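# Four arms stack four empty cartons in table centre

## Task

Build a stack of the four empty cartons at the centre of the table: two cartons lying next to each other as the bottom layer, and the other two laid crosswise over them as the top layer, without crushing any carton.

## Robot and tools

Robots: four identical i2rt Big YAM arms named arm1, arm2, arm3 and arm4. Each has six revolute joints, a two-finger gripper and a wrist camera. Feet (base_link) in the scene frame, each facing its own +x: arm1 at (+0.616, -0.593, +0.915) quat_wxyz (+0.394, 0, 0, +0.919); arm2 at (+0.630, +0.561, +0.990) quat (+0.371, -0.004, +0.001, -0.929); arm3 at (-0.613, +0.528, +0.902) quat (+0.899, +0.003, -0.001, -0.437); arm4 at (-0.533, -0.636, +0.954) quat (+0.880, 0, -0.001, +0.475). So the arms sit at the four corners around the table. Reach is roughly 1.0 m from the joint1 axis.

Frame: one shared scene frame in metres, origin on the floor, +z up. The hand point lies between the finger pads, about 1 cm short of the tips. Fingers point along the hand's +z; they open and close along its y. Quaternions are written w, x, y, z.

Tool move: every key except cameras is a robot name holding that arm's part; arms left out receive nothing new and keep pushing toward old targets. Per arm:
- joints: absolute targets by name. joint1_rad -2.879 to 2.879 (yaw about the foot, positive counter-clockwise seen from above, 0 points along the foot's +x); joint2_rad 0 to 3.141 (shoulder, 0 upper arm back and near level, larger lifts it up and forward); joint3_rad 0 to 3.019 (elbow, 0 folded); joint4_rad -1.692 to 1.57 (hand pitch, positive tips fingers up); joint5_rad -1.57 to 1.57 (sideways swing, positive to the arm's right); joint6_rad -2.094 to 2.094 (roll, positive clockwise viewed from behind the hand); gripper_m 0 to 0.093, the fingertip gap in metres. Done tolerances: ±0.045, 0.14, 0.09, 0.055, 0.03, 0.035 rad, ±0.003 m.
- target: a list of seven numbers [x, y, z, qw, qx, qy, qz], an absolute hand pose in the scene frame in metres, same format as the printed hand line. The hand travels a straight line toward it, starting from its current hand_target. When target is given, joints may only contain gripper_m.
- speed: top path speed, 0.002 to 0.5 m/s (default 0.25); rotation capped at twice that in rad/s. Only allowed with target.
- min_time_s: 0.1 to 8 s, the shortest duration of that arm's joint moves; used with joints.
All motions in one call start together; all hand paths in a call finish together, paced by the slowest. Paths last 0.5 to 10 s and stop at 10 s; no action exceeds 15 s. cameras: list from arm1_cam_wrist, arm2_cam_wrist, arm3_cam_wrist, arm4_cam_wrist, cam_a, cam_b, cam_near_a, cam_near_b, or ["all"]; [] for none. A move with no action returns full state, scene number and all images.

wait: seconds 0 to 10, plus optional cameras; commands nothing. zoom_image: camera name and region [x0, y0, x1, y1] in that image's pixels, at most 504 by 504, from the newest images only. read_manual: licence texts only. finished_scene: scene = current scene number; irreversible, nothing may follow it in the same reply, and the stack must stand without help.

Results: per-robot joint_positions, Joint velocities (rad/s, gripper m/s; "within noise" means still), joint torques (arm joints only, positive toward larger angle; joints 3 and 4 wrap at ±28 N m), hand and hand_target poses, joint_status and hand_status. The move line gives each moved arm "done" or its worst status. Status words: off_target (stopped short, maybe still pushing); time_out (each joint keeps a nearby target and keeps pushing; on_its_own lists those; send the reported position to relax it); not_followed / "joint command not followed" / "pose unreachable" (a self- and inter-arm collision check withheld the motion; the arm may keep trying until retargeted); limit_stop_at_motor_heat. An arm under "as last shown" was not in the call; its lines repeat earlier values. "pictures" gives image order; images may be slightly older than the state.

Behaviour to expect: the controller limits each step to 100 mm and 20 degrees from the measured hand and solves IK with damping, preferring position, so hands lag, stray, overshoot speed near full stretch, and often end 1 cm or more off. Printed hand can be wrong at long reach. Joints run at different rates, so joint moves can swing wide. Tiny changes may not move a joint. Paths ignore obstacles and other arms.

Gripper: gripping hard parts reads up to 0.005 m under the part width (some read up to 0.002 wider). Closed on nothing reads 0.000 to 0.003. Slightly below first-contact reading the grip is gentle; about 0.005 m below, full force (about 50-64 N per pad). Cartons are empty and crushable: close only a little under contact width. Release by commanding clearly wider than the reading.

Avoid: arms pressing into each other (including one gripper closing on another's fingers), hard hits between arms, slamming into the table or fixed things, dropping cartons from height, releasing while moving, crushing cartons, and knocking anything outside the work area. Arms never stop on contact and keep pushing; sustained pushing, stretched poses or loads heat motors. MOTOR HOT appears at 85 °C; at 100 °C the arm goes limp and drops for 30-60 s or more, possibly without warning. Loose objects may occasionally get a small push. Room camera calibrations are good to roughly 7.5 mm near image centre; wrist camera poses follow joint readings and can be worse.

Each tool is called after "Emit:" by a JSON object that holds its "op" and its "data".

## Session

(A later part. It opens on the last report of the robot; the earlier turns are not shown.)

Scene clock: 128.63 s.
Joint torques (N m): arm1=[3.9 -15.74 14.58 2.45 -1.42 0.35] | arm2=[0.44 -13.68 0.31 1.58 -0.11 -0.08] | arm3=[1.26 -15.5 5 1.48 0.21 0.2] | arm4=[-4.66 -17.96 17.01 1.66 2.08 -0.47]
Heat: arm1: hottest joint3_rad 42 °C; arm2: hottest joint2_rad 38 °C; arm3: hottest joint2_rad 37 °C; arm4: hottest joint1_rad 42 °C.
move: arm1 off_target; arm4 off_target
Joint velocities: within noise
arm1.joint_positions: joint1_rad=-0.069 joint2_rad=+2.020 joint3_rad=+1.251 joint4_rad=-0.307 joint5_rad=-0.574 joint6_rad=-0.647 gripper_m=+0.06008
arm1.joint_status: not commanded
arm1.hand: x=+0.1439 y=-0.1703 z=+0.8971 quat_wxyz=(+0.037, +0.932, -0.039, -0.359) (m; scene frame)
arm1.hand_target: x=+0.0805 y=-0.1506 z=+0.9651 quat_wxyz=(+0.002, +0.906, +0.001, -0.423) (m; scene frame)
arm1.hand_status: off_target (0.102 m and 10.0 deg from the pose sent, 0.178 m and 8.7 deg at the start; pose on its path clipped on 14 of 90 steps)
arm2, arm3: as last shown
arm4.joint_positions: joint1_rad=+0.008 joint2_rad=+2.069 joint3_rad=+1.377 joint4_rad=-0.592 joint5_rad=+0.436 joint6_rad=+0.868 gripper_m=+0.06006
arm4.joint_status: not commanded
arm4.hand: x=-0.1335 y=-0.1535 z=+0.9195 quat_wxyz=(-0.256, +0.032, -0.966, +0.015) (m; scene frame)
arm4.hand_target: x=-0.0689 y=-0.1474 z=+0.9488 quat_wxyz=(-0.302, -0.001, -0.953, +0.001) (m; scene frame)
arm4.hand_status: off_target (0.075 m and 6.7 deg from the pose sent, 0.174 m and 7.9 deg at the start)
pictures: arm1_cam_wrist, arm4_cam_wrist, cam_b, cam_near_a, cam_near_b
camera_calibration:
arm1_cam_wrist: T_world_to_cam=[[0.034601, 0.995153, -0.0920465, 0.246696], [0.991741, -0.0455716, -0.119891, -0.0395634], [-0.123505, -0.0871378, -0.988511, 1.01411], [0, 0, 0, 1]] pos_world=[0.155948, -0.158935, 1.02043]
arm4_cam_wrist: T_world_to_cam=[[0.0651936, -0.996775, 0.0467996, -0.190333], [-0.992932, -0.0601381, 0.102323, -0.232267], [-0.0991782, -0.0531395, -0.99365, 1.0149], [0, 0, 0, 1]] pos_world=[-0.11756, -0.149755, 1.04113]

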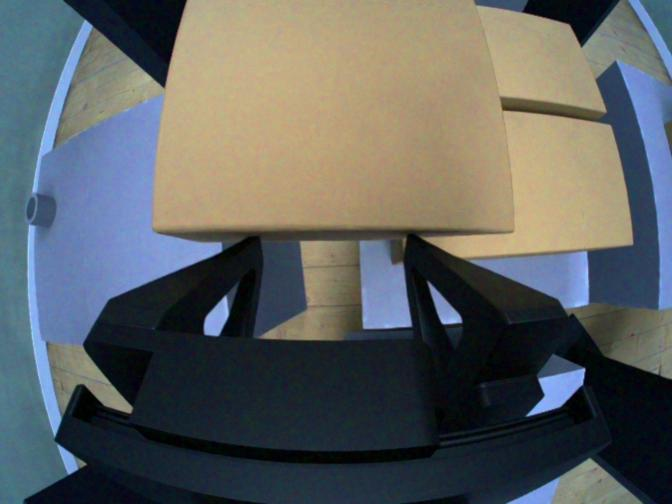

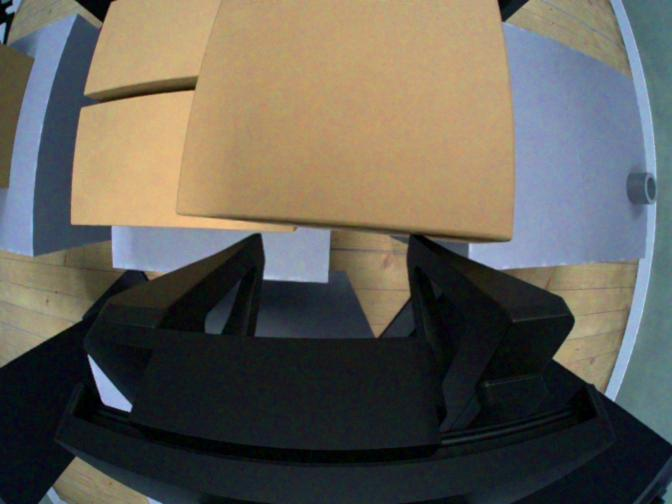

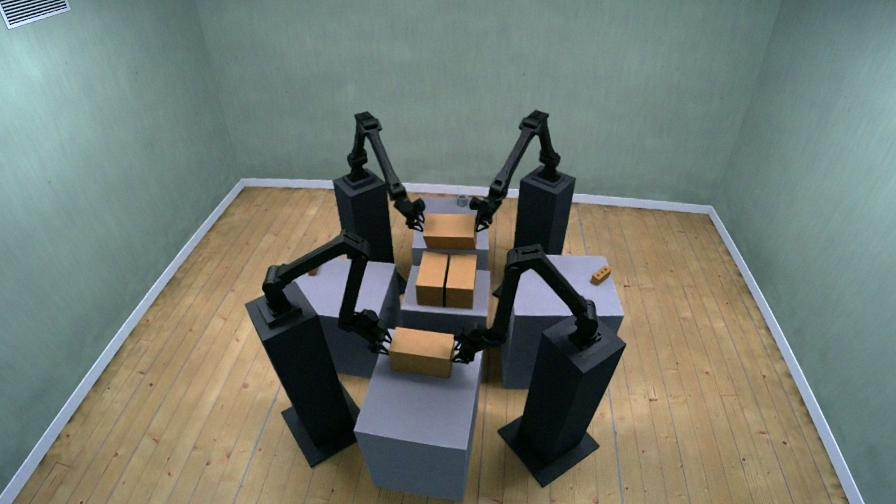

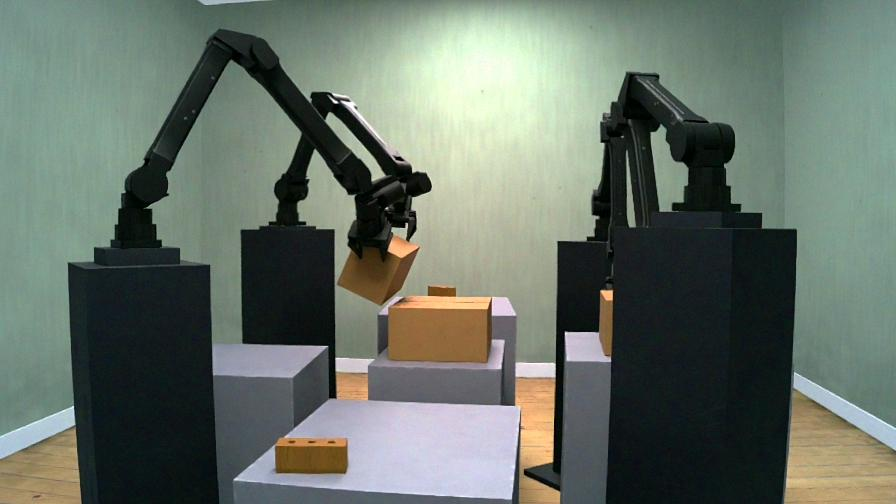

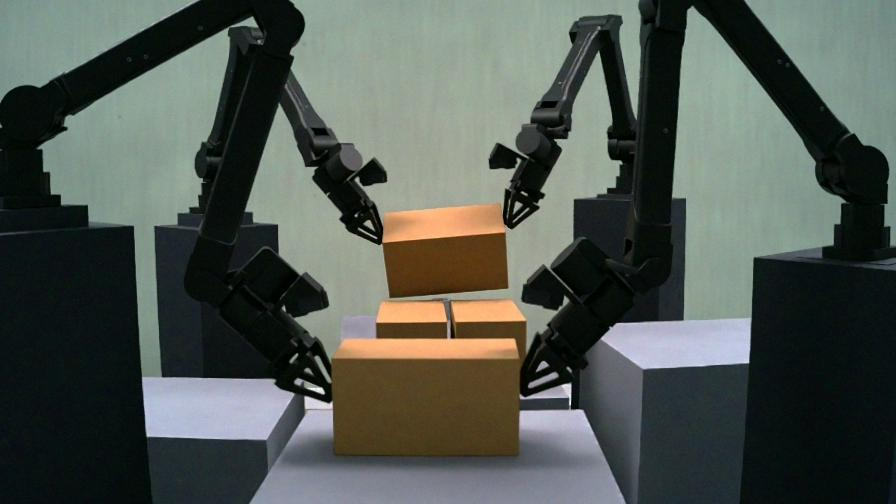

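Emit:
{"op": "move", "data": {"arm1": {"target":[0.066,-0.065,0.985,0.0221,0.9051,0.0474,-0.422],"speed":0.05}, "arm4": {"target":[-0.06,-0.075,0.945,0.3003,0.05,0.9524,-0.0157],"speed":0.05}, "cameras": ["arm1_cam_wrist","arm4_cam_wrist","cam_near_a","cam_near_b","cam_b"]}}

Scene clock: 134.33 s.
Joint torques (N m): arm1=[5.07 -16.67 14.56 1.94 -1.41 0.15] | arm2=[0.73 -13.68 0.42 1.5 -0.12 -0.07] | arm3=[1.2 -15.56 5.01 1.48 0.21 0.2] | arm4=[-6.24 -21.36 17.57 1.37 2.47 0.1]
Heat: arm1: hottest joint3_rad 44 °C; arm2: hottest joint2_rad 38 °C; arm3: hottest joint2_rad 37 °C; arm4: hottest joint3_rad 45 °C.
move: arm1 off_target; arm4 off_target
Joint velocities: within noise
arm1.joint_positions: joint1_rad=-0.164 joint2_rad=+2.146 joint3_rad=+1.607 joint4_rad=-0.607 joint5_rad=-0.682 joint6_rad=-0.814 gripper_m=+0.06008
arm1.joint_status: not commanded
arm1.hand: x=+0.1327 y=-0.0763 z=+0.9392 quat_wxyz=(+0.050, +0.924, -0.004, -0.379) (m; scene frame)
arm1.hand_target: x=+0.0727 y=-0.0738 z=+0.9885 quat_wxyz=(+0.023, +0.905, +0.048, -0.423) (m; scene frame)
arm1.hand_status: off_target (0.082 m and 8.6 deg from the pose sent, 0.158 m and 12.7 deg at the start; pose on its path clipped on 22 of 77 steps)
arm2, arm3: as last shown
arm4.joint_positions: joint1_rad=+0.091 joint2_rad=+2.232 joint3_rad=+1.656 joint4_rad=-0.802 joint5_rad=+0.482 joint6_rad=+0.986 gripper_m=+0.06006
arm4.joint_status: not commanded
arm4.hand: x=-0.1450 y=-0.0814 z=+0.9107 quat_wxyz=(-0.252, +0.023, -0.967, +0.040) (m; scene frame)
arm4.hand_target: x=-0.0663 y=-0.0851 z=+0.9488 quat_wxyz=(-0.301, -0.050, -0.952, +0.016) (m; scene frame)
arm4.hand_status: off_target (0.092 m and 10.5 deg from the pose sent, 0.111 m and 10.8 deg at the start)
pictures: arm1_cam_wrist, arm4_cam_wrist, cam_b, cam_near_a, cam_near_b
camera_calibration:
arm1_cam_wrist: T_world_to_cam=[[-0.0435879, 0.994933, -0.0906013, 0.16632], [0.985719, 0.0280636, -0.166047, 0.030757], [-0.162663, -0.096545, -0.981947, 1.06093], [0, 0, 0, 1]] pos_world=[0.149505, -0.063913, 1.06195]
arm4_cam_wrist: T_world_to_cam=[[0.0347489, -0.99515, 0.092031, -0.162792], [-0.99378, -0.0246579, 0.108599, -0.241409], [-0.105803, -0.0952323, -0.989816, 1.00094], [0, 0, 0, 1]] pos_world=[-0.128347, -0.0726327, 1.03195]

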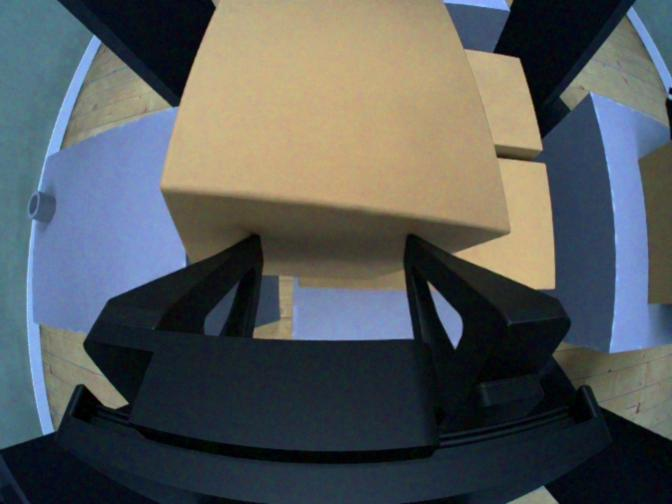

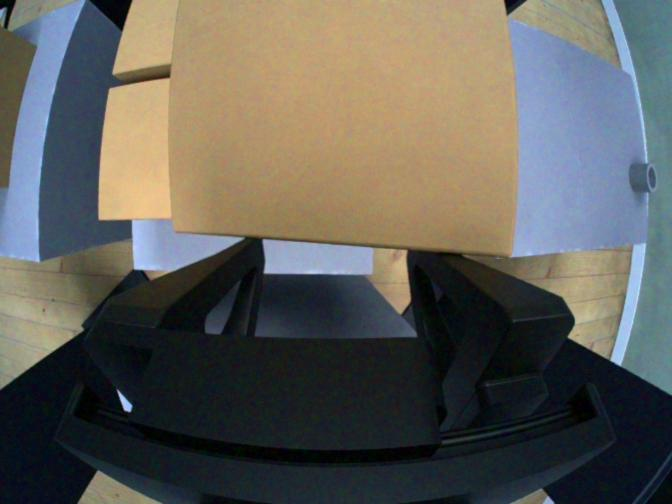

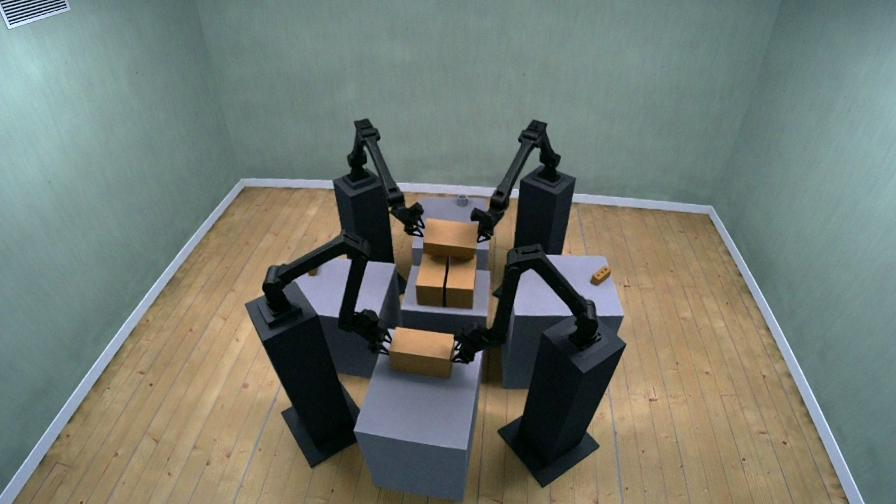

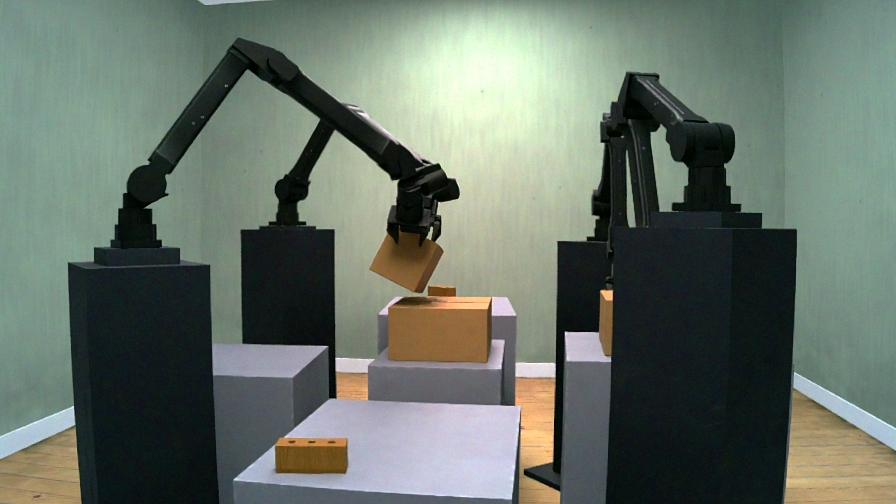

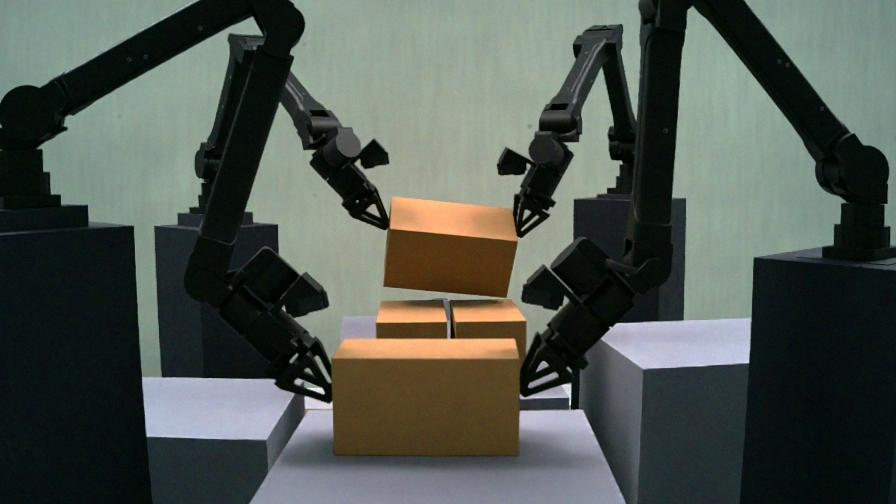

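Emit:
{"op": "move", "data": {"arm1": {"target":[0.066,-0.085,0.92,0.0221,0.9051,0.0474,-0.422],"speed":0.04}, "arm4": {"target":[-0.06,-0.09,0.905,0.3003,0.05,0.9524,-0.0157],"speed":0.04}, "cameras": ["arm1_cam_wrist","arm4_cam_wrist","cam_near_a","cam_near_b"]}}

Scene clock: 137.30 s.
Joint torques (N m): arm1=[6.83 -17.2 8.8 3.67 -1.35 0.29] | arm2=[0.32 -12.81 0.34 1.72 -0.15 -0.03] | arm3=[1.2 -15.56 5.03 1.47 0.22 0.21] | arm4=[-7.41 -20.48 12.01 2.8 2.56 -0.09]
Heat: arm1: hottest joint3_rad 45 °C; arm2: hottest joint2_rad 38 °C; arm3: hottest joint2_rad 37 °C; arm4: hottest joint3_rad 46 °C.
move: arm1 off_target; arm4 off_target
Joint velocities: within noise
arm1.joint_positions: joint1_rad=-0.167 joint2_rad=+2.211 joint3_rad=+1.596 joint4_rad=-0.495 joint5_rad=-0.676 joint6_rad=-0.812 gripper_m=+0.06008
arm1.joint_status: not commanded
arm1.hand: x=+0.1298 y=-0.0668 z=+0.8999 quat_wxyz=(+0.034, +0.922, +0.000, -0.387) (m; scene frame)
arm1.hand_target: x=+0.0709 y=-0.0902 z=+0.9218 quat_wxyz=(+0.025, +0.905, +0.048, -0.422) (m; scene frame)
arm1.hand_status: off_target (0.069 m and 7.2 deg from the pose sent, 0.070 m and 8.6 deg at the start)
arm2, arm3: as last shown
arm4.joint_positions: joint1_rad=+0.100 joint2_rad=+2.251 joint3_rad=+1.656 joint4_rad=-0.742 joint5_rad=+0.477 joint6_rad=+0.997 gripper_m=+0.06006
arm4.joint_status: not commanded
arm4.hand: x=-0.1460 y=-0.0685 z=+0.9008 quat_wxyz=(-0.260, +0.018, -0.965, +0.019) (m; scene frame)
arm4.hand_target: x=-0.0670 y=-0.0978 z=+0.9079 quat_wxyz=(-0.301, -0.051, -0.952, +0.018) (m; scene frame)
arm4.hand_status: off_target (0.089 m and 9.1 deg from the pose sent, 0.086 m and 10.5 deg at the start)
pictures: arm1_cam_wrist, arm4_cam_wrist, cam_near_a, cam_near_b
camera_calibration:
arm1_cam_wrist: T_world_to_cam=[[-0.038027, 0.997583, -0.0581483, 0.123466], [0.983197, 0.0269545, -0.180549, 0.0400417], [-0.178545, -0.064037, -0.981846, 1.02696], [0, 0, 0, 1]] pos_world=[0.148684, -0.0584834, 1.02272]
arm4_cam_wrist: T_world_to_cam=[[0.0346293, -0.998215, 0.0486599, -0.110133], [-0.995304, -0.030043, 0.0920129, -0.226642], [-0.0903868, -0.0516177, -0.994568, 1.00186], [0, 0, 0, 1]] pos_world=[-0.131209, -0.0650318, 1.02263]

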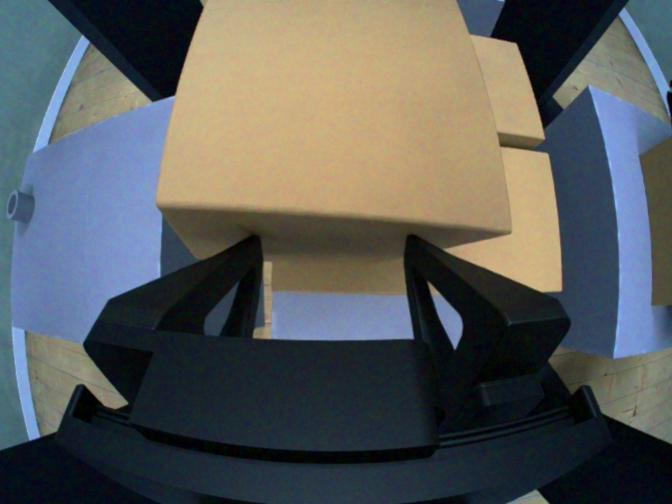

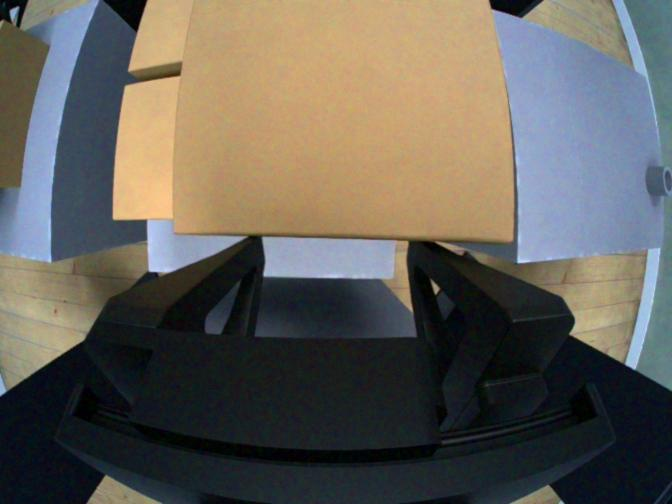

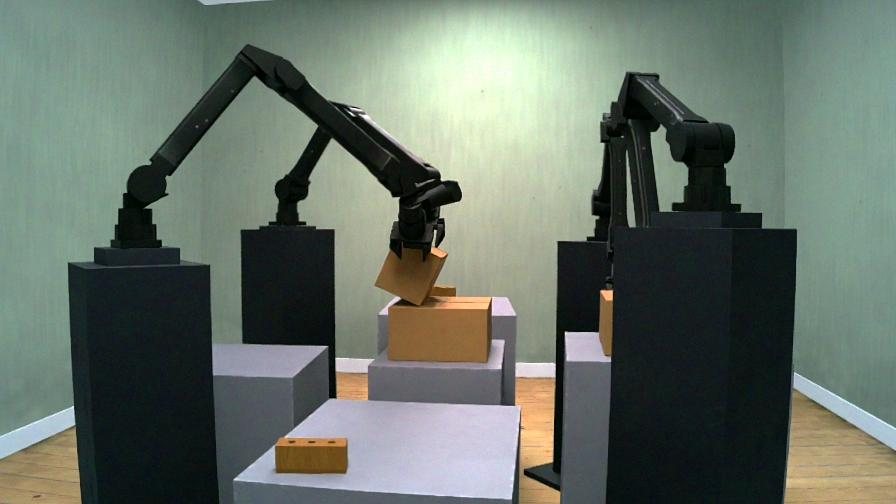

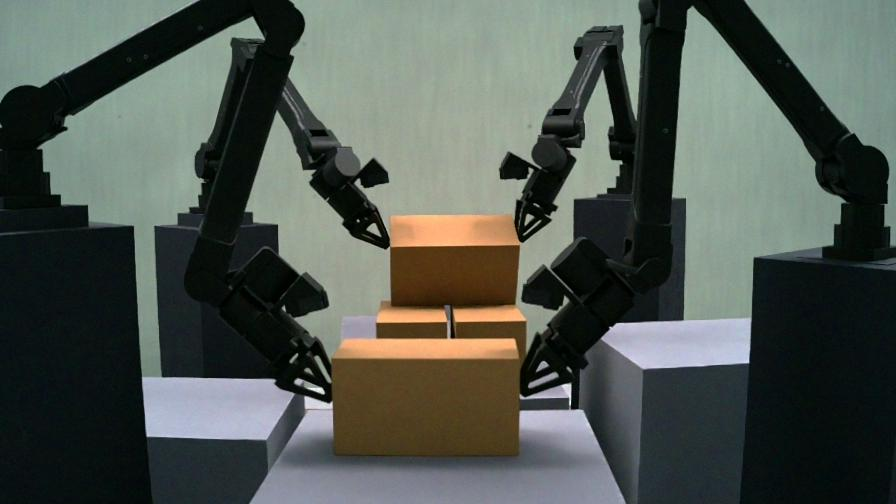

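Emit:
{"op": "move", "data": {"arm1": {"target":[0.066,-0.085,0.945,0.0221,0.9051,0.0474,-0.422],"speed":0.04}, "arm4": {"target":[-0.06,-0.09,0.928,0.3003,0.05,0.9524,-0.0157],"speed":0.04}}}

Emit:
{"op": "move", "data": {"arm1": {"target":[0.062,-0.03,0.945,0.0221,0.9051,0.0474,-0.422],"speed":0.05}, "arm4": {"target":[-0.056,-0.035,0.928,0.3003,0.05,0.9524,-0.0157],"speed":0.05}, "cameras": ["cam_near_a","cam_near_b"]}}

Scene clock: 139.37 s.
Joint torques (N m): arm1=[6.83 -19.78 9.74 1.96 -1.3 0.3] | arm2=[0.62 -12.98 0.32 1.77 -0.11 -0.02] | arm3=[1.26 -15.56 5.01 1.46 0.22 0.2] | arm4=[-7.47 -23 13 1.37 2.59 -0.14]
Heat: arm1: hottest joint3_rad 46 °C; arm2: hottest joint2_rad 38 °C; arm3: hottest joint2_rad 37 °C; arm4: hottest joint3_rad 46 °C.
move: arm1 off_target; arm4 off_target
Joint velocities: within noise
arm1.joint_positions: joint1_rad=-0.167 joint2_rad=+2.211 joint3_rad=+1.593 joint4_rad=-0.491 joint5_rad=-0.677 joint6_rad=-0.812 gripper_m=+0.06008
arm1.joint_status: not commanded
arm1.hand: x=+0.1303 y=-0.0674 z=+0.8990 quat_wxyz=(+0.035, +0.921, +0.000, -0.387) (m; scene frame)
arm1.hand_target: x=+0.0708 y=-0.0898 z=+0.9458 quat_wxyz=(+0.024, +0.905, +0.048, -0.423) (m; scene frame)
arm1.hand_status: off_target (0.081 m and 7.2 deg from the pose sent, 0.080 m and 7.2 deg at the start)
arm2, arm3: as last shown
arm4.joint_positions: joint1_rad=+0.100 joint2_rad=+2.251 joint3_rad=+1.656 joint4_rad=-0.744 joint5_rad=+0.477 joint6_rad=+0.999 gripper_m=+0.06006
arm4.joint_status: not commanded
arm4.hand: x=-0.1465 y=-0.0687 z=+0.9007 quat_wxyz=(-0.260, +0.017, -0.965, +0.020) (m; scene frame)
arm4.hand_target: x=-0.0665 y=-0.0967 z=+0.9296 quat_wxyz=(-0.301, -0.050, -0.952, +0.018) (m; scene frame)
arm4.hand_status: off_target (0.093 m and 9.1 deg from the pose sent, 0.093 m and 9.1 deg at the start)
pictures: none

Scene clock: 141.37 s.
Joint torques (N m): arm1=[5.89 -17.85 14.27 1.81 -1.56 0.15] | arm2=[-0.26 -13.51 0.08 1.85 -0.17 -0.04] | arm3=[1.32 -15.62 5.03 1.48 0.21 0.2] | arm4=[-6.3 -22.12 17.43 1.4 2.4 -0.03]
Heat: arm1: hottest joint3_rad 46 °C; arm2: hottest joint2_rad 38 °C; arm3: hottest joint2_rad 37 °C; arm4: hottest joint3_rad 47 °C.
move: arm1 off_target; arm4 off_target
Joint velocities: within noise
arm1.joint_positions: joint1_rad=-0.199 joint2_rad=+2.273 joint3_rad=+1.725 joint4_rad=-0.612 joint5_rad=-0.692 joint6_rad=-0.841 gripper_m=+0.06008
arm1.joint_status: not commanded
arm1.hand: x=+0.1347 y=-0.0361 z=+0.9005 quat_wxyz=(+0.047, +0.924, -0.008, -0.381) (m; scene frame)
arm1.hand_target: x=+0.0689 y=-0.0393 z=+0.9487 quat_wxyz=(+0.023, +0.904, +0.048, -0.423) (m; scene frame)
arm1.hand_status: off_target (0.085 m and 8.7 deg from the pose sent, 0.090 m and 7.2 deg at the start)
arm2, arm3: as last shown
arm4.joint_positions: joint1_rad=+0.121 joint2_rad=+2.339 joint3_rad=+1.833 joint4_rad=-0.873 joint5_rad=+0.492 joint6_rad=+1.027 gripper_m=+0.06005
arm4.joint_status: not commanded
arm4.hand: x=-0.1429 y=-0.0353 z=+0.9027 quat_wxyz=(-0.258, +0.017, -0.965, +0.034) (m; scene frame)
arm4.hand_target: x=-0.0624 y=-0.0451 z=+0.9314 quat_wxyz=(-0.301, -0.050, -0.952, +0.017) (m; scene frame)
arm4.hand_status: off_target (0.091 m and 9.4 deg from the pose sent, 0.100 m and 9.1 deg at the start)
pictures: cam_near_a, cam_near_b

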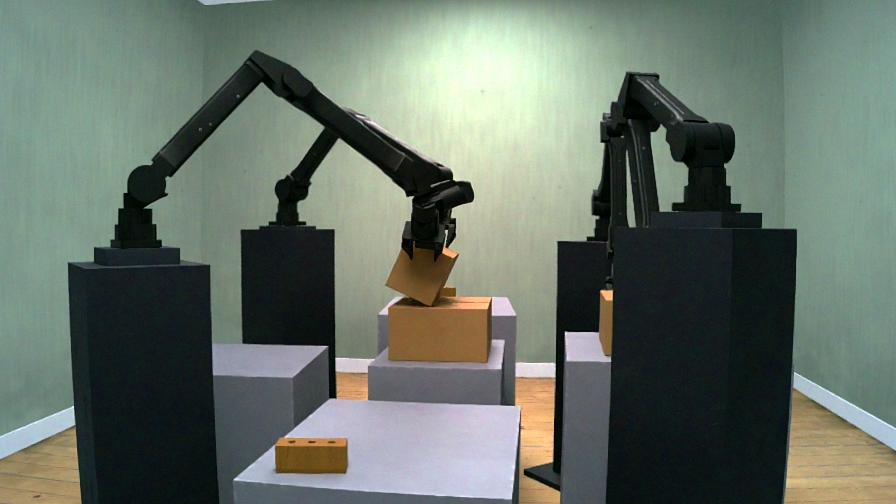

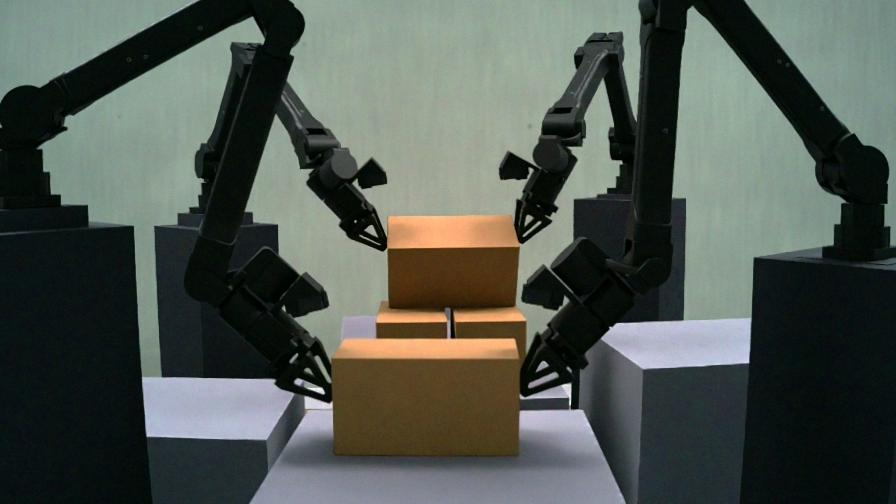

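Emit:
{"op": "move", "data": {"arm1": {"target":[0.072,-0.015,0.915,0.0221,0.9051,0.0474,-0.422],"speed":0.04}, "arm4": {"target":[-0.066,-0.02,0.888,0.3003,0.05,0.9524,-0.0157],"speed":0.04}}}

Emit:
{"op": "move", "data": {"arm1": {"target":[0.085,-0.015,0.89,0.0221,0.9051,0.0474,-0.422],"speed":0.03}, "arm4": {"target":[-0.080,-0.02,0.863,0.3003,0.05,0.9524,-0.0157],"speed":0.03}, "cameras": ["cam_near_a","cam_near_b"]}}

Scene clock: 144.27 s.
Joint torques (N m): arm1=[5.71 -16.79 12.81 2.26 -1.14 -0.01] | arm2=[-0.67 -12.81 0.36 1.58 -0.14 -0.01] | arm3=[1.32 -15.56 5.01 1.48 0.21 0.21] | arm4=[-6.18 -19.72 15.49 2.03 2 0.03]
Heat: arm1: hottest joint3_rad 47 °C; arm2: hottest joint2_rad 38 °C; arm3: hottest joint2_rad 37 °C; arm4: hottest joint3_rad 48 °C.
move: arm1 off_target; arm4 off_target
Joint velocities: within noise
arm1.joint_positions: joint1_rad=-0.219 joint2_rad=+2.318 joint3_rad=+1.785 joint4_rad=-0.612 joint5_rad=-0.715 joint6_rad=-0.853 gripper_m=+0.06007
arm1.joint_status: not commanded
arm1.hand: x=+0.1355 y=-0.0149 z=+0.8954 quat_wxyz=(+0.042, +0.919, -0.007, -0.393) (m; scene frame)
arm1.hand_target: x=+0.0770 y=-0.0219 z=+0.9176 quat_wxyz=(+0.023, +0.905, +0.047, -0.423) (m; scene frame)
arm1.hand_status: off_target (0.066 m and 7.6 deg from the pose sent, 0.068 m and 8.7 deg at the start)
arm2, arm3: as last shown
arm4.joint_positions: joint1_rad=+0.139 joint2_rad=+2.389 joint3_rad=+1.900 joint4_rad=-0.861 joint5_rad=+0.509 joint6_rad=+1.050 gripper_m=+0.06005
arm4.joint_status: not commanded
arm4.hand: x=-0.1435 y=-0.0113 z=+0.8950 quat_wxyz=(-0.272, +0.011, -0.962, +0.021) (m; scene frame)
arm4.hand_target: x=-0.0717 y=-0.0285 z=+0.8911 quat_wxyz=(-0.301, -0.050, -0.952, +0.016) (m; scene frame)
arm4.hand_status: off_target (0.078 m and 7.8 deg from the pose sent, 0.080 m and 9.4 deg at the start)
pictures: none

Scene clock: 146.00 s.
Joint torques (N m): arm1=[5.01 -15.97 11.07 1.96 -1.14 -0.05] | arm2=[0.85 -13.39 0.36 1.76 -0.1 -0.06] | arm3=[1.26 -15.56 5.01 1.47 0.21 0.2] | arm4=[-5.42 -20.48 13.65 1.48 1.67 0.06]
Heat: arm1: hottest joint3_rad 48 °C; arm2: hottest joint2_rad 38 °C; arm3: hottest joint2_rad 37 °C; arm4: hottest joint3_rad 47 °C.
move: arm1 off_target; arm4 off_target
Joint velocities: within noise
arm1.joint_positions: joint1_rad=-0.227 joint2_rad=+2.333 joint3_rad=+1.785 joint4_rad=-0.564 joint5_rad=-0.720 joint6_rad=-0.864 gripper_m=+0.06007
arm1.joint_status: not commanded
arm1.hand: x=+0.1363 y=-0.0060 z=+0.8897 quat_wxyz=(+0.027, +0.915, +0.001, -0.403) (m; scene frame)
arm1.hand_target: x=+0.0884 y=-0.0194 z=+0.8912 quat_wxyz=(+0.022, +0.905, +0.047, -0.422) (m; scene frame)
arm1.hand_status: off_target (0.052 m and 5.9 deg from the pose sent, 0.051 m and 7.6 deg at the start)
arm2, arm3: as last shown
arm4.joint_positions: joint1_rad=+0.147 joint2_rad=+2.419 joint3_rad=+1.900 joint4_rad=-0.810 joint5_rad=+0.521 joint6_rad=+1.063 gripper_m=+0.06005
arm4.joint_status: not commanded
arm4.hand: x=-0.1444 y=-0.0046 z=+0.8770 quat_wxyz=(-0.281, +0.004, -0.960, +0.011) (m; scene frame)
arm4.hand_target: x=-0.0845 y=-0.0258 z=+0.8651 quat_wxyz=(-0.301, -0.050, -0.952, +0.016) (m; scene frame)
arm4.hand_status: off_target (0.068 m and 6.7 deg from the pose sent, 0.072 m and 7.8 deg at the start)
pictures: cam_near_a, cam_near_b

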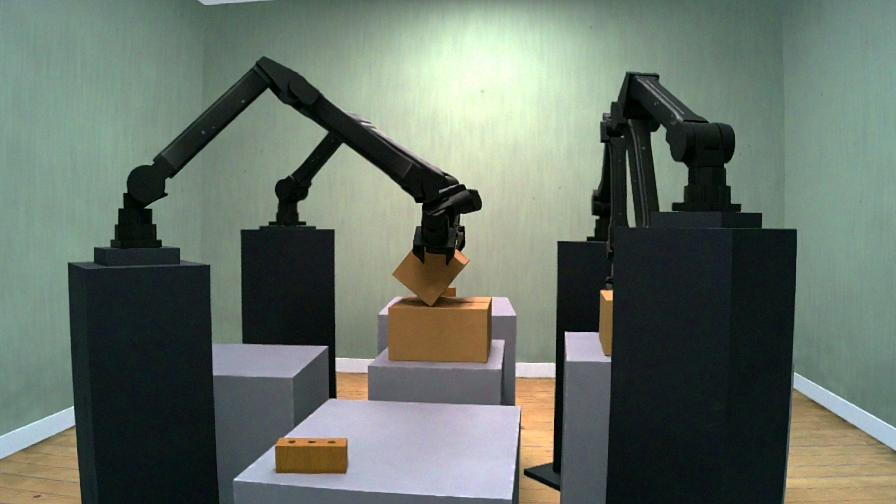

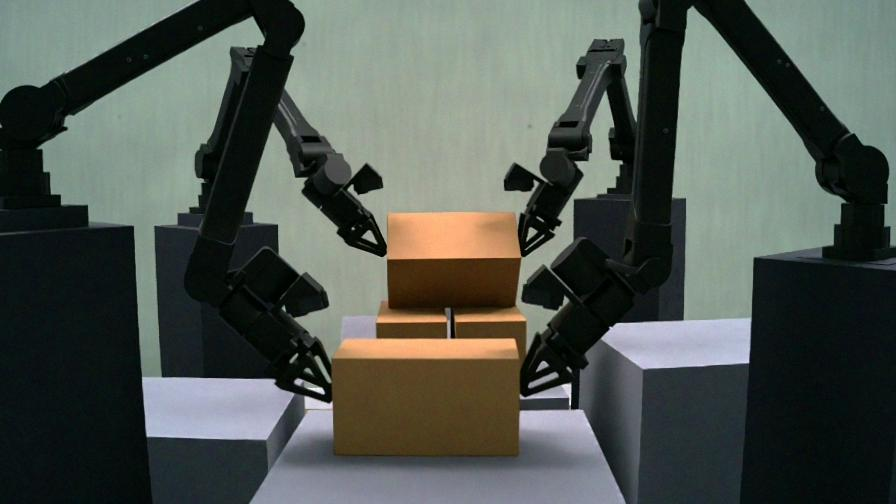

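Emit:
{"op": "move", "data": {"arm1": {"target":[0.082,-0.075,0.895,0.0221,0.9051,0.0474,-0.422],"speed":0.04}, "arm4": {"target":[-0.076,-0.08,0.88,0.3003,0.05,0.9524,-0.0157],"speed":0.04}, "cameras": ["cam_near_a","cam_near_b"]}}

Emit:
{"op": "move", "data": {"arm1": {"target":[0.082,-0.125,0.88,0.0221,0.9051,0.0474,-0.422],"speed":0.04}, "arm4": {"target":[-0.076,-0.13,0.865,0.3003,0.05,0.9524,-0.0157],"speed":0.04}, "cameras": ["cam_near_a","cam_near_b"]}}

Scene clock: 149.30 s.
Joint torques (N m): arm1=[6.53 -21.19 7.05 2.37 -0.93 0.1] | arm2=[-0.03 -13.27 0.25 1.85 -0.1 -0.01] | arm3=[1.32 -15.62 5.04 1.48 0.21 0.2] | arm4=[-6.48 -25.82 8.4 1.81 1.52 -0.07]
Heat: arm1: hottest joint3_rad 48 °C; arm2: hottest joint2_rad 38 °C; arm3: hottest joint2_rad 37 °C; arm4: hottest joint3_rad 47 °C.
move: arm1 off_target; arm4 off_target
Joint velocities: within noise
arm1.joint_positions: joint1_rad=-0.192 joint2_rad=+2.303 joint3_rad=+1.616 joint4_rad=-0.433 joint5_rad=-0.703 joint6_rad=-0.821 gripper_m=+0.06007
arm1.joint_status: not commanded
arm1.hand: x=+0.1385 y=-0.0545 z=+0.8526 quat_wxyz=(+0.040, +0.918, -0.006, -0.394) (m; scene frame)
arm1.hand_target: x=+0.0852 y=-0.0779 z=+0.8951 quat_wxyz=(+0.024, +0.905, +0.047, -0.423) (m; scene frame)
arm1.hand_status: off_target (0.074 m and 7.4 deg from the pose sent, 0.088 m and 5.9 deg at the start)
arm2.joint_positions: joint1_rad=-0.556 joint2_rad=+2.669 joint3_rad=+0.765 joint4_rad=+1.130 joint5_rad=+0.201 joint6_rad=+0.168 gripper_m=+0.06009
arm2.joint_status: not commanded
arm2.hand: x=+0.1895 y=+0.5067 z=+0.7043 quat_wxyz=(+0.019, -0.916, +0.023, +0.400) (m; scene frame)
arm2.hand_target: x=+0.1655 y=+0.5031 z=+0.7204 quat_wxyz=(+0.012, -0.906, +0.026, +0.423) (m; scene frame)
arm2.hand_status: not commanded
arm3.joint_positions: joint1_rad=+0.918 joint2_rad=+2.273 joint3_rad=+0.811 joint4_rad=+0.705 joint5_rad=+0.064 joint6_rad=+0.044 gripper_m=+0.06009
arm3.joint_status: not commanded
arm3.hand: x=-0.0730 y=+0.5244 z=+0.7290 quat_wxyz=(-0.397, -0.027, -0.917, +0.016) (m; scene frame)
arm3.hand_target: x=-0.0462 y=+0.5312 z=+0.7451 quat_wxyz=(-0.422, -0.026, -0.906, +0.012) (m; scene frame)
arm3.hand_status: not commanded
arm4.joint_positions: joint1_rad=+0.112 joint2_rad=+2.362 joint3_rad=+1.719 joint4_rad=-0.698 joint5_rad=+0.515 joint6_rad=+1.023 gripper_m=+0.06005
arm4.joint_status: not commanded
arm4.hand: x=-0.1413 y=-0.0544 z=+0.8550 quat_wxyz=(-0.276, +0.008, -0.961, +0.026) (m; scene frame)
arm4.hand_target: x=-0.0797 y=-0.0829 z=+0.8798 quat_wxyz=(-0.301, -0.050, -0.952, +0.017) (m; scene frame)
arm4.hand_status: off_target (0.074 m and 7.4 deg from the pose sent, 0.102 m and 6.7 deg at the start)
pictures: cam_near_a, cam_near_b

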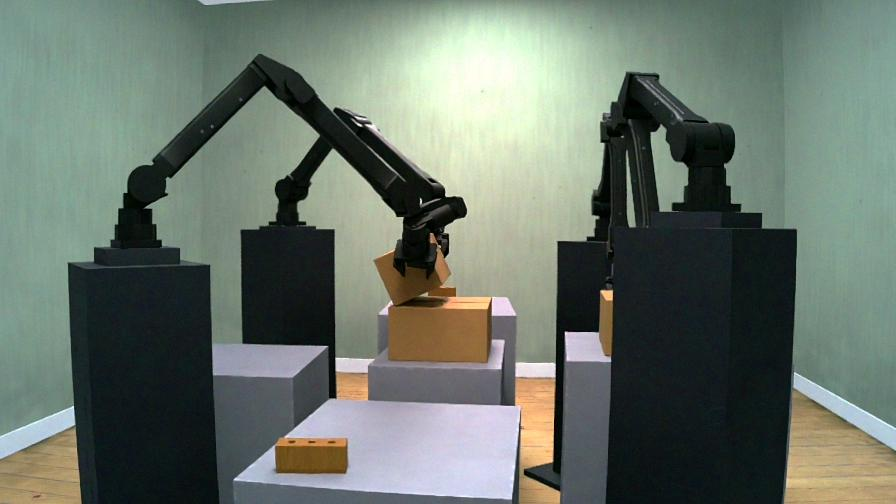

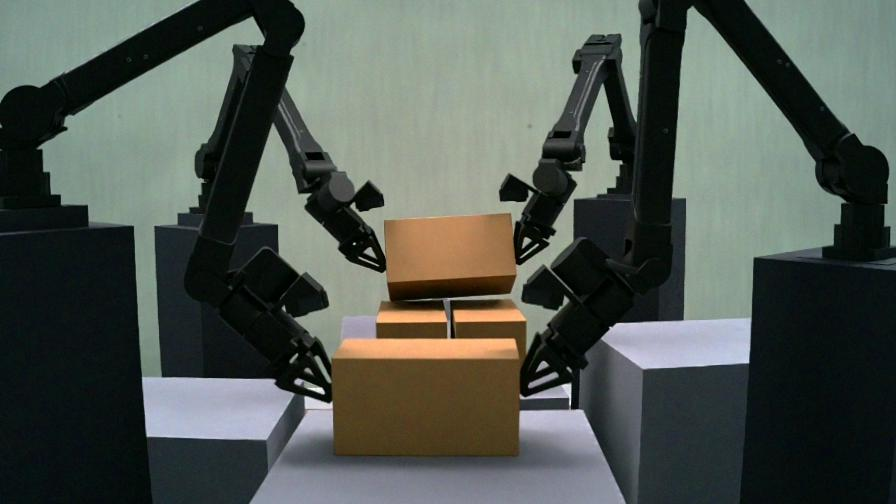

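Scene clock: 151.17 s.
Joint torques (N m): arm1=[6.42 -20.37 6.95 2.66 -0.99 0.08] | arm2=[-0.15 -13.33 0.27 1.66 -0.12 -0.03] | arm3=[1.26 -15.56 5.04 1.47 0.21 0.21] | arm4=[-6.12 -24.23 8.14 2.06 1.55 -0.1]
Heat: arm1: hottest joint3_rad 48 °C; arm2: hottest joint2_rad 38 °C; arm3: hottest joint2_rad 37 °C; arm4: hottest joint3_rad 47 °C.
move: arm1 off_target; arm4 off_target
Joint velocities: within noise
arm1.joint_positions: joint1_rad=-0.142 joint2_rad=+2.252 joint3_rad=+1.438 joint4_rad=-0.294 joint5_rad=-0.675 joint6_rad=-0.765 gripper_m=+0.06007
arm1.joint_status: not commanded
arm1.hand: x=+0.1395 y=-0.1110 z=+0.8306 quat_wxyz=(+0.048, +0.922, -0.010, -0.385) (m; scene frame)
arm1.hand_target: x=+0.0855 y=-0.1286 z=+0.8802 quat_wxyz=(+0.024, +0.905, +0.047, -0.423) (m; scene frame)
arm1.hand_status: off_target (0.077 m and 8.6 deg from the pose sent, 0.094 m and 7.4 deg at the start)
arm2, arm3: as last shown
arm4.joint_positions: joint1_rad=+0.066 joint2_rad=+2.300 joint3_rad=+1.530 joint4_rad=-0.562 joint5_rad=+0.501 joint6_rad=+0.980 gripper_m=+0.06005
arm4.joint_status: not commanded
arm4.hand: x=-0.1384 y=-0.1094 z=+0.8363 quat_wxyz=(-0.271, +0.007, -0.962, +0.030) (m; scene frame)
arm4.hand_target: x=-0.0793 y=-0.1330 z=+0.8651 quat_wxyz=(-0.301, -0.050, -0.952, +0.017) (m; scene frame)
arm4.hand_status: off_target (0.072 m and 7.7 deg from the pose sent, 0.100 m and 7.4 deg at the start)
pictures: cam_near_a, cam_near_b

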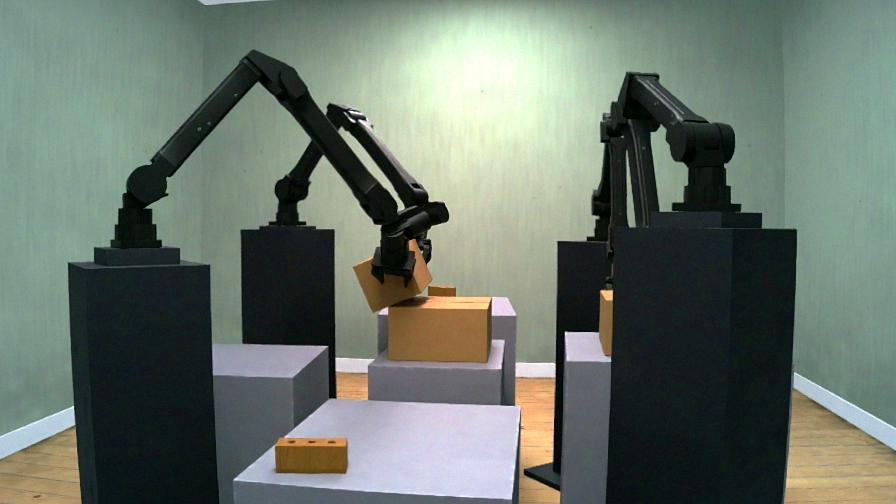

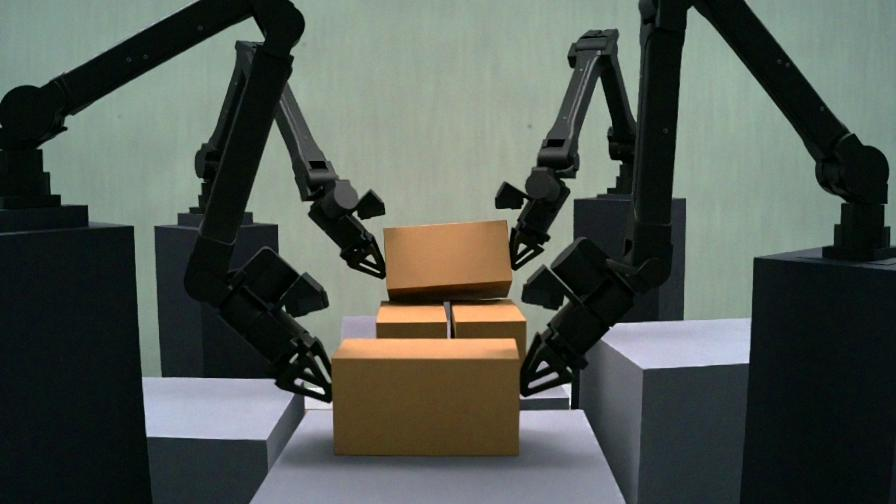

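Emit:
{"op": "move", "data": {"arm1": {"target":[0.068,-0.125,0.97,0.0221,0.9051,0.0474,-0.422],"speed":0.06}, "arm4": {"target":[-0.062,-0.13,0.945,0.3003,0.05,0.9524,-0.0157],"speed":0.06}, "cameras": ["cam_near_a","cam_near_b","arm1_cam_wrist","arm4_cam_wrist"]}}

Scene clock: 154.03 s.
Joint torques (N m): arm1=[7.24 -19.9 11.52 1.63 -1.13 0.15] | arm2=[0.85 -13.57 0.32 1.72 -0.12 -0.03] | arm3=[1.2 -15.68 5.03 1.48 0.22 0.21] | arm4=[-6.71 -23.41 12.68 1.32 1.72 -0.2]
Heat: arm1: hottest joint3_rad 48 °C; arm2: hottest joint2_rad 38 °C; arm3: hottest joint2_rad 37 °C; arm4: hottest joint3_rad 47 °C.
move: arm1 off_target; arm4 off_target
Joint velocities: within noise
arm1.joint_positions: joint1_rad=-0.135 joint2_rad=+2.114 joint3_rad=+1.426 joint4_rad=-0.435 joint5_rad=-0.663 joint6_rad=-0.754 gripper_m=+0.06007
arm1.joint_status: not commanded
arm1.hand: x=+0.1414 y=-0.1187 z=+0.9014 quat_wxyz=(+0.052, +0.925, -0.016, -0.377) (m; scene frame)
arm1.hand_target: x=+0.0753 y=-0.1325 z=+0.9715 quat_wxyz=(+0.024, +0.904, +0.047, -0.424) (m; scene frame)
arm1.hand_status: off_target (0.101 m and 9.8 deg from the pose sent, 0.157 m and 8.6 deg at the start; pose on its path clipped on 31 of 67 steps)
arm2, arm3: as last shown
arm4.joint_positions: joint1_rad=+0.057 joint2_rad=+2.174 joint3_rad=+1.521 joint4_rad=-0.686 joint5_rad=+0.492 joint6_rad=+0.970 gripper_m=+0.06005
arm4.joint_status: not commanded
arm4.hand: x=-0.1373 y=-0.1160 z=+0.9054 quat_wxyz=(-0.265, +0.009, -0.964, +0.033) (m; scene frame)
arm4.hand_target: x=-0.0670 y=-0.1356 z=+0.9462 quat_wxyz=(-0.302, -0.050, -0.952, +0.017) (m; scene frame)
arm4.hand_status: off_target (0.086 m and 8.3 deg from the pose sent, 0.135 m and 7.7 deg at the start)
pictures: arm1_cam_wrist, arm4_cam_wrist, cam_near_a, cam_near_b
camera_calibration:
arm1_cam_wrist: T_world_to_cam=[[-0.0218158, 0.994349, -0.103898, 0.21431], [0.987022, 0.00488363, -0.16051, 0.00912428], [-0.159096, -0.106051, -0.981551, 1.01913], [0, 0, 0, 1]] pos_world=[0.157809, -0.105064, 1.02406]
arm4_cam_wrist: T_world_to_cam=[[0.0114396, -0.997364, 0.071655, -0.181968], [-0.996628, -0.00554971, 0.0818638, -0.20803], [-0.0812503, -0.0723499, -0.994064, 1.00316], [0, 0, 0, 1]] pos_world=[-0.12374, -0.110064, 1.02727]

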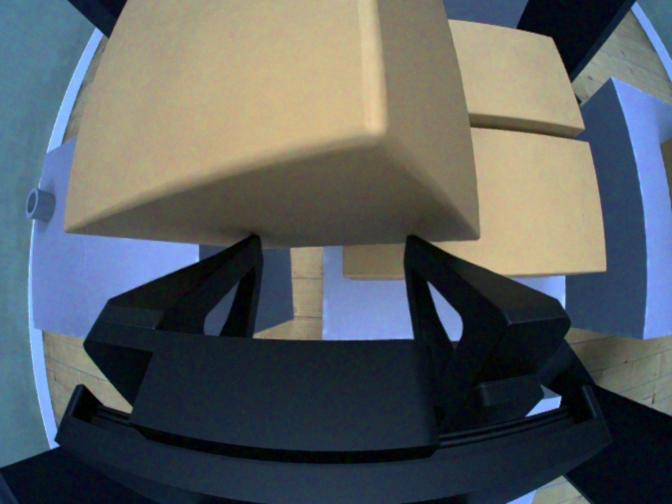

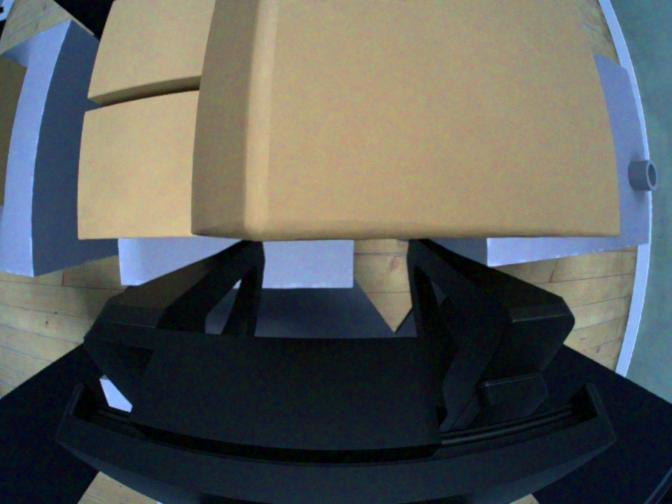

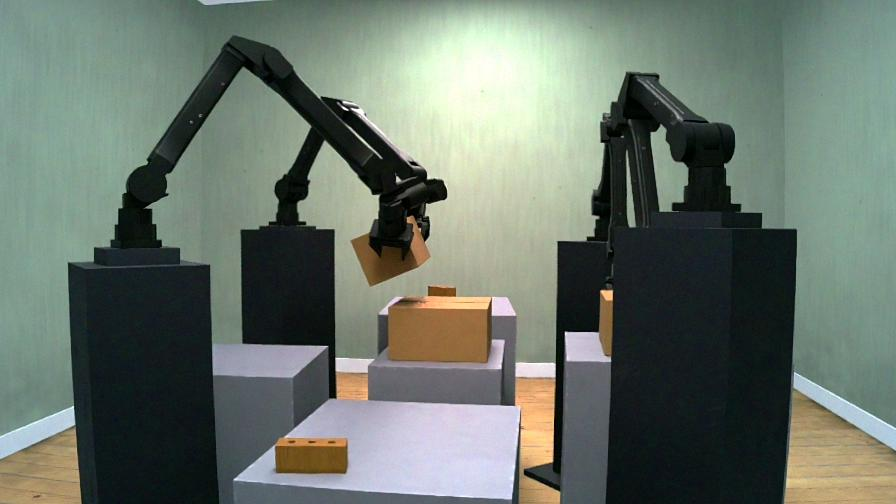

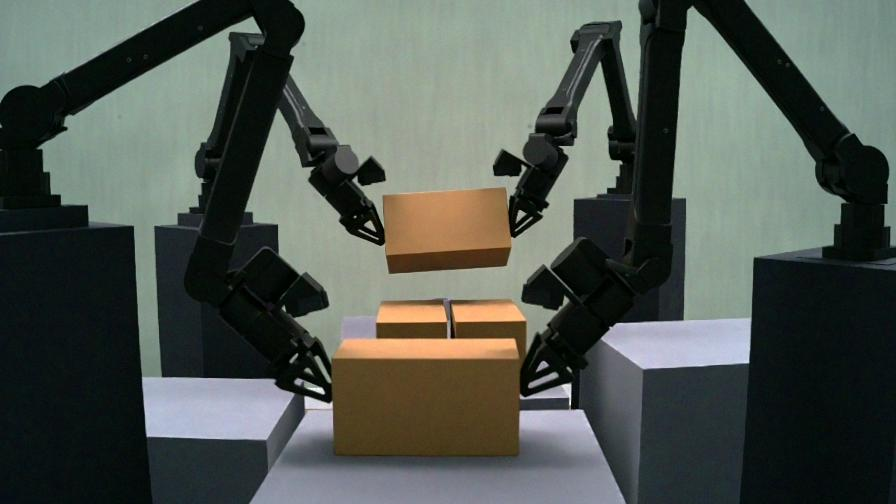

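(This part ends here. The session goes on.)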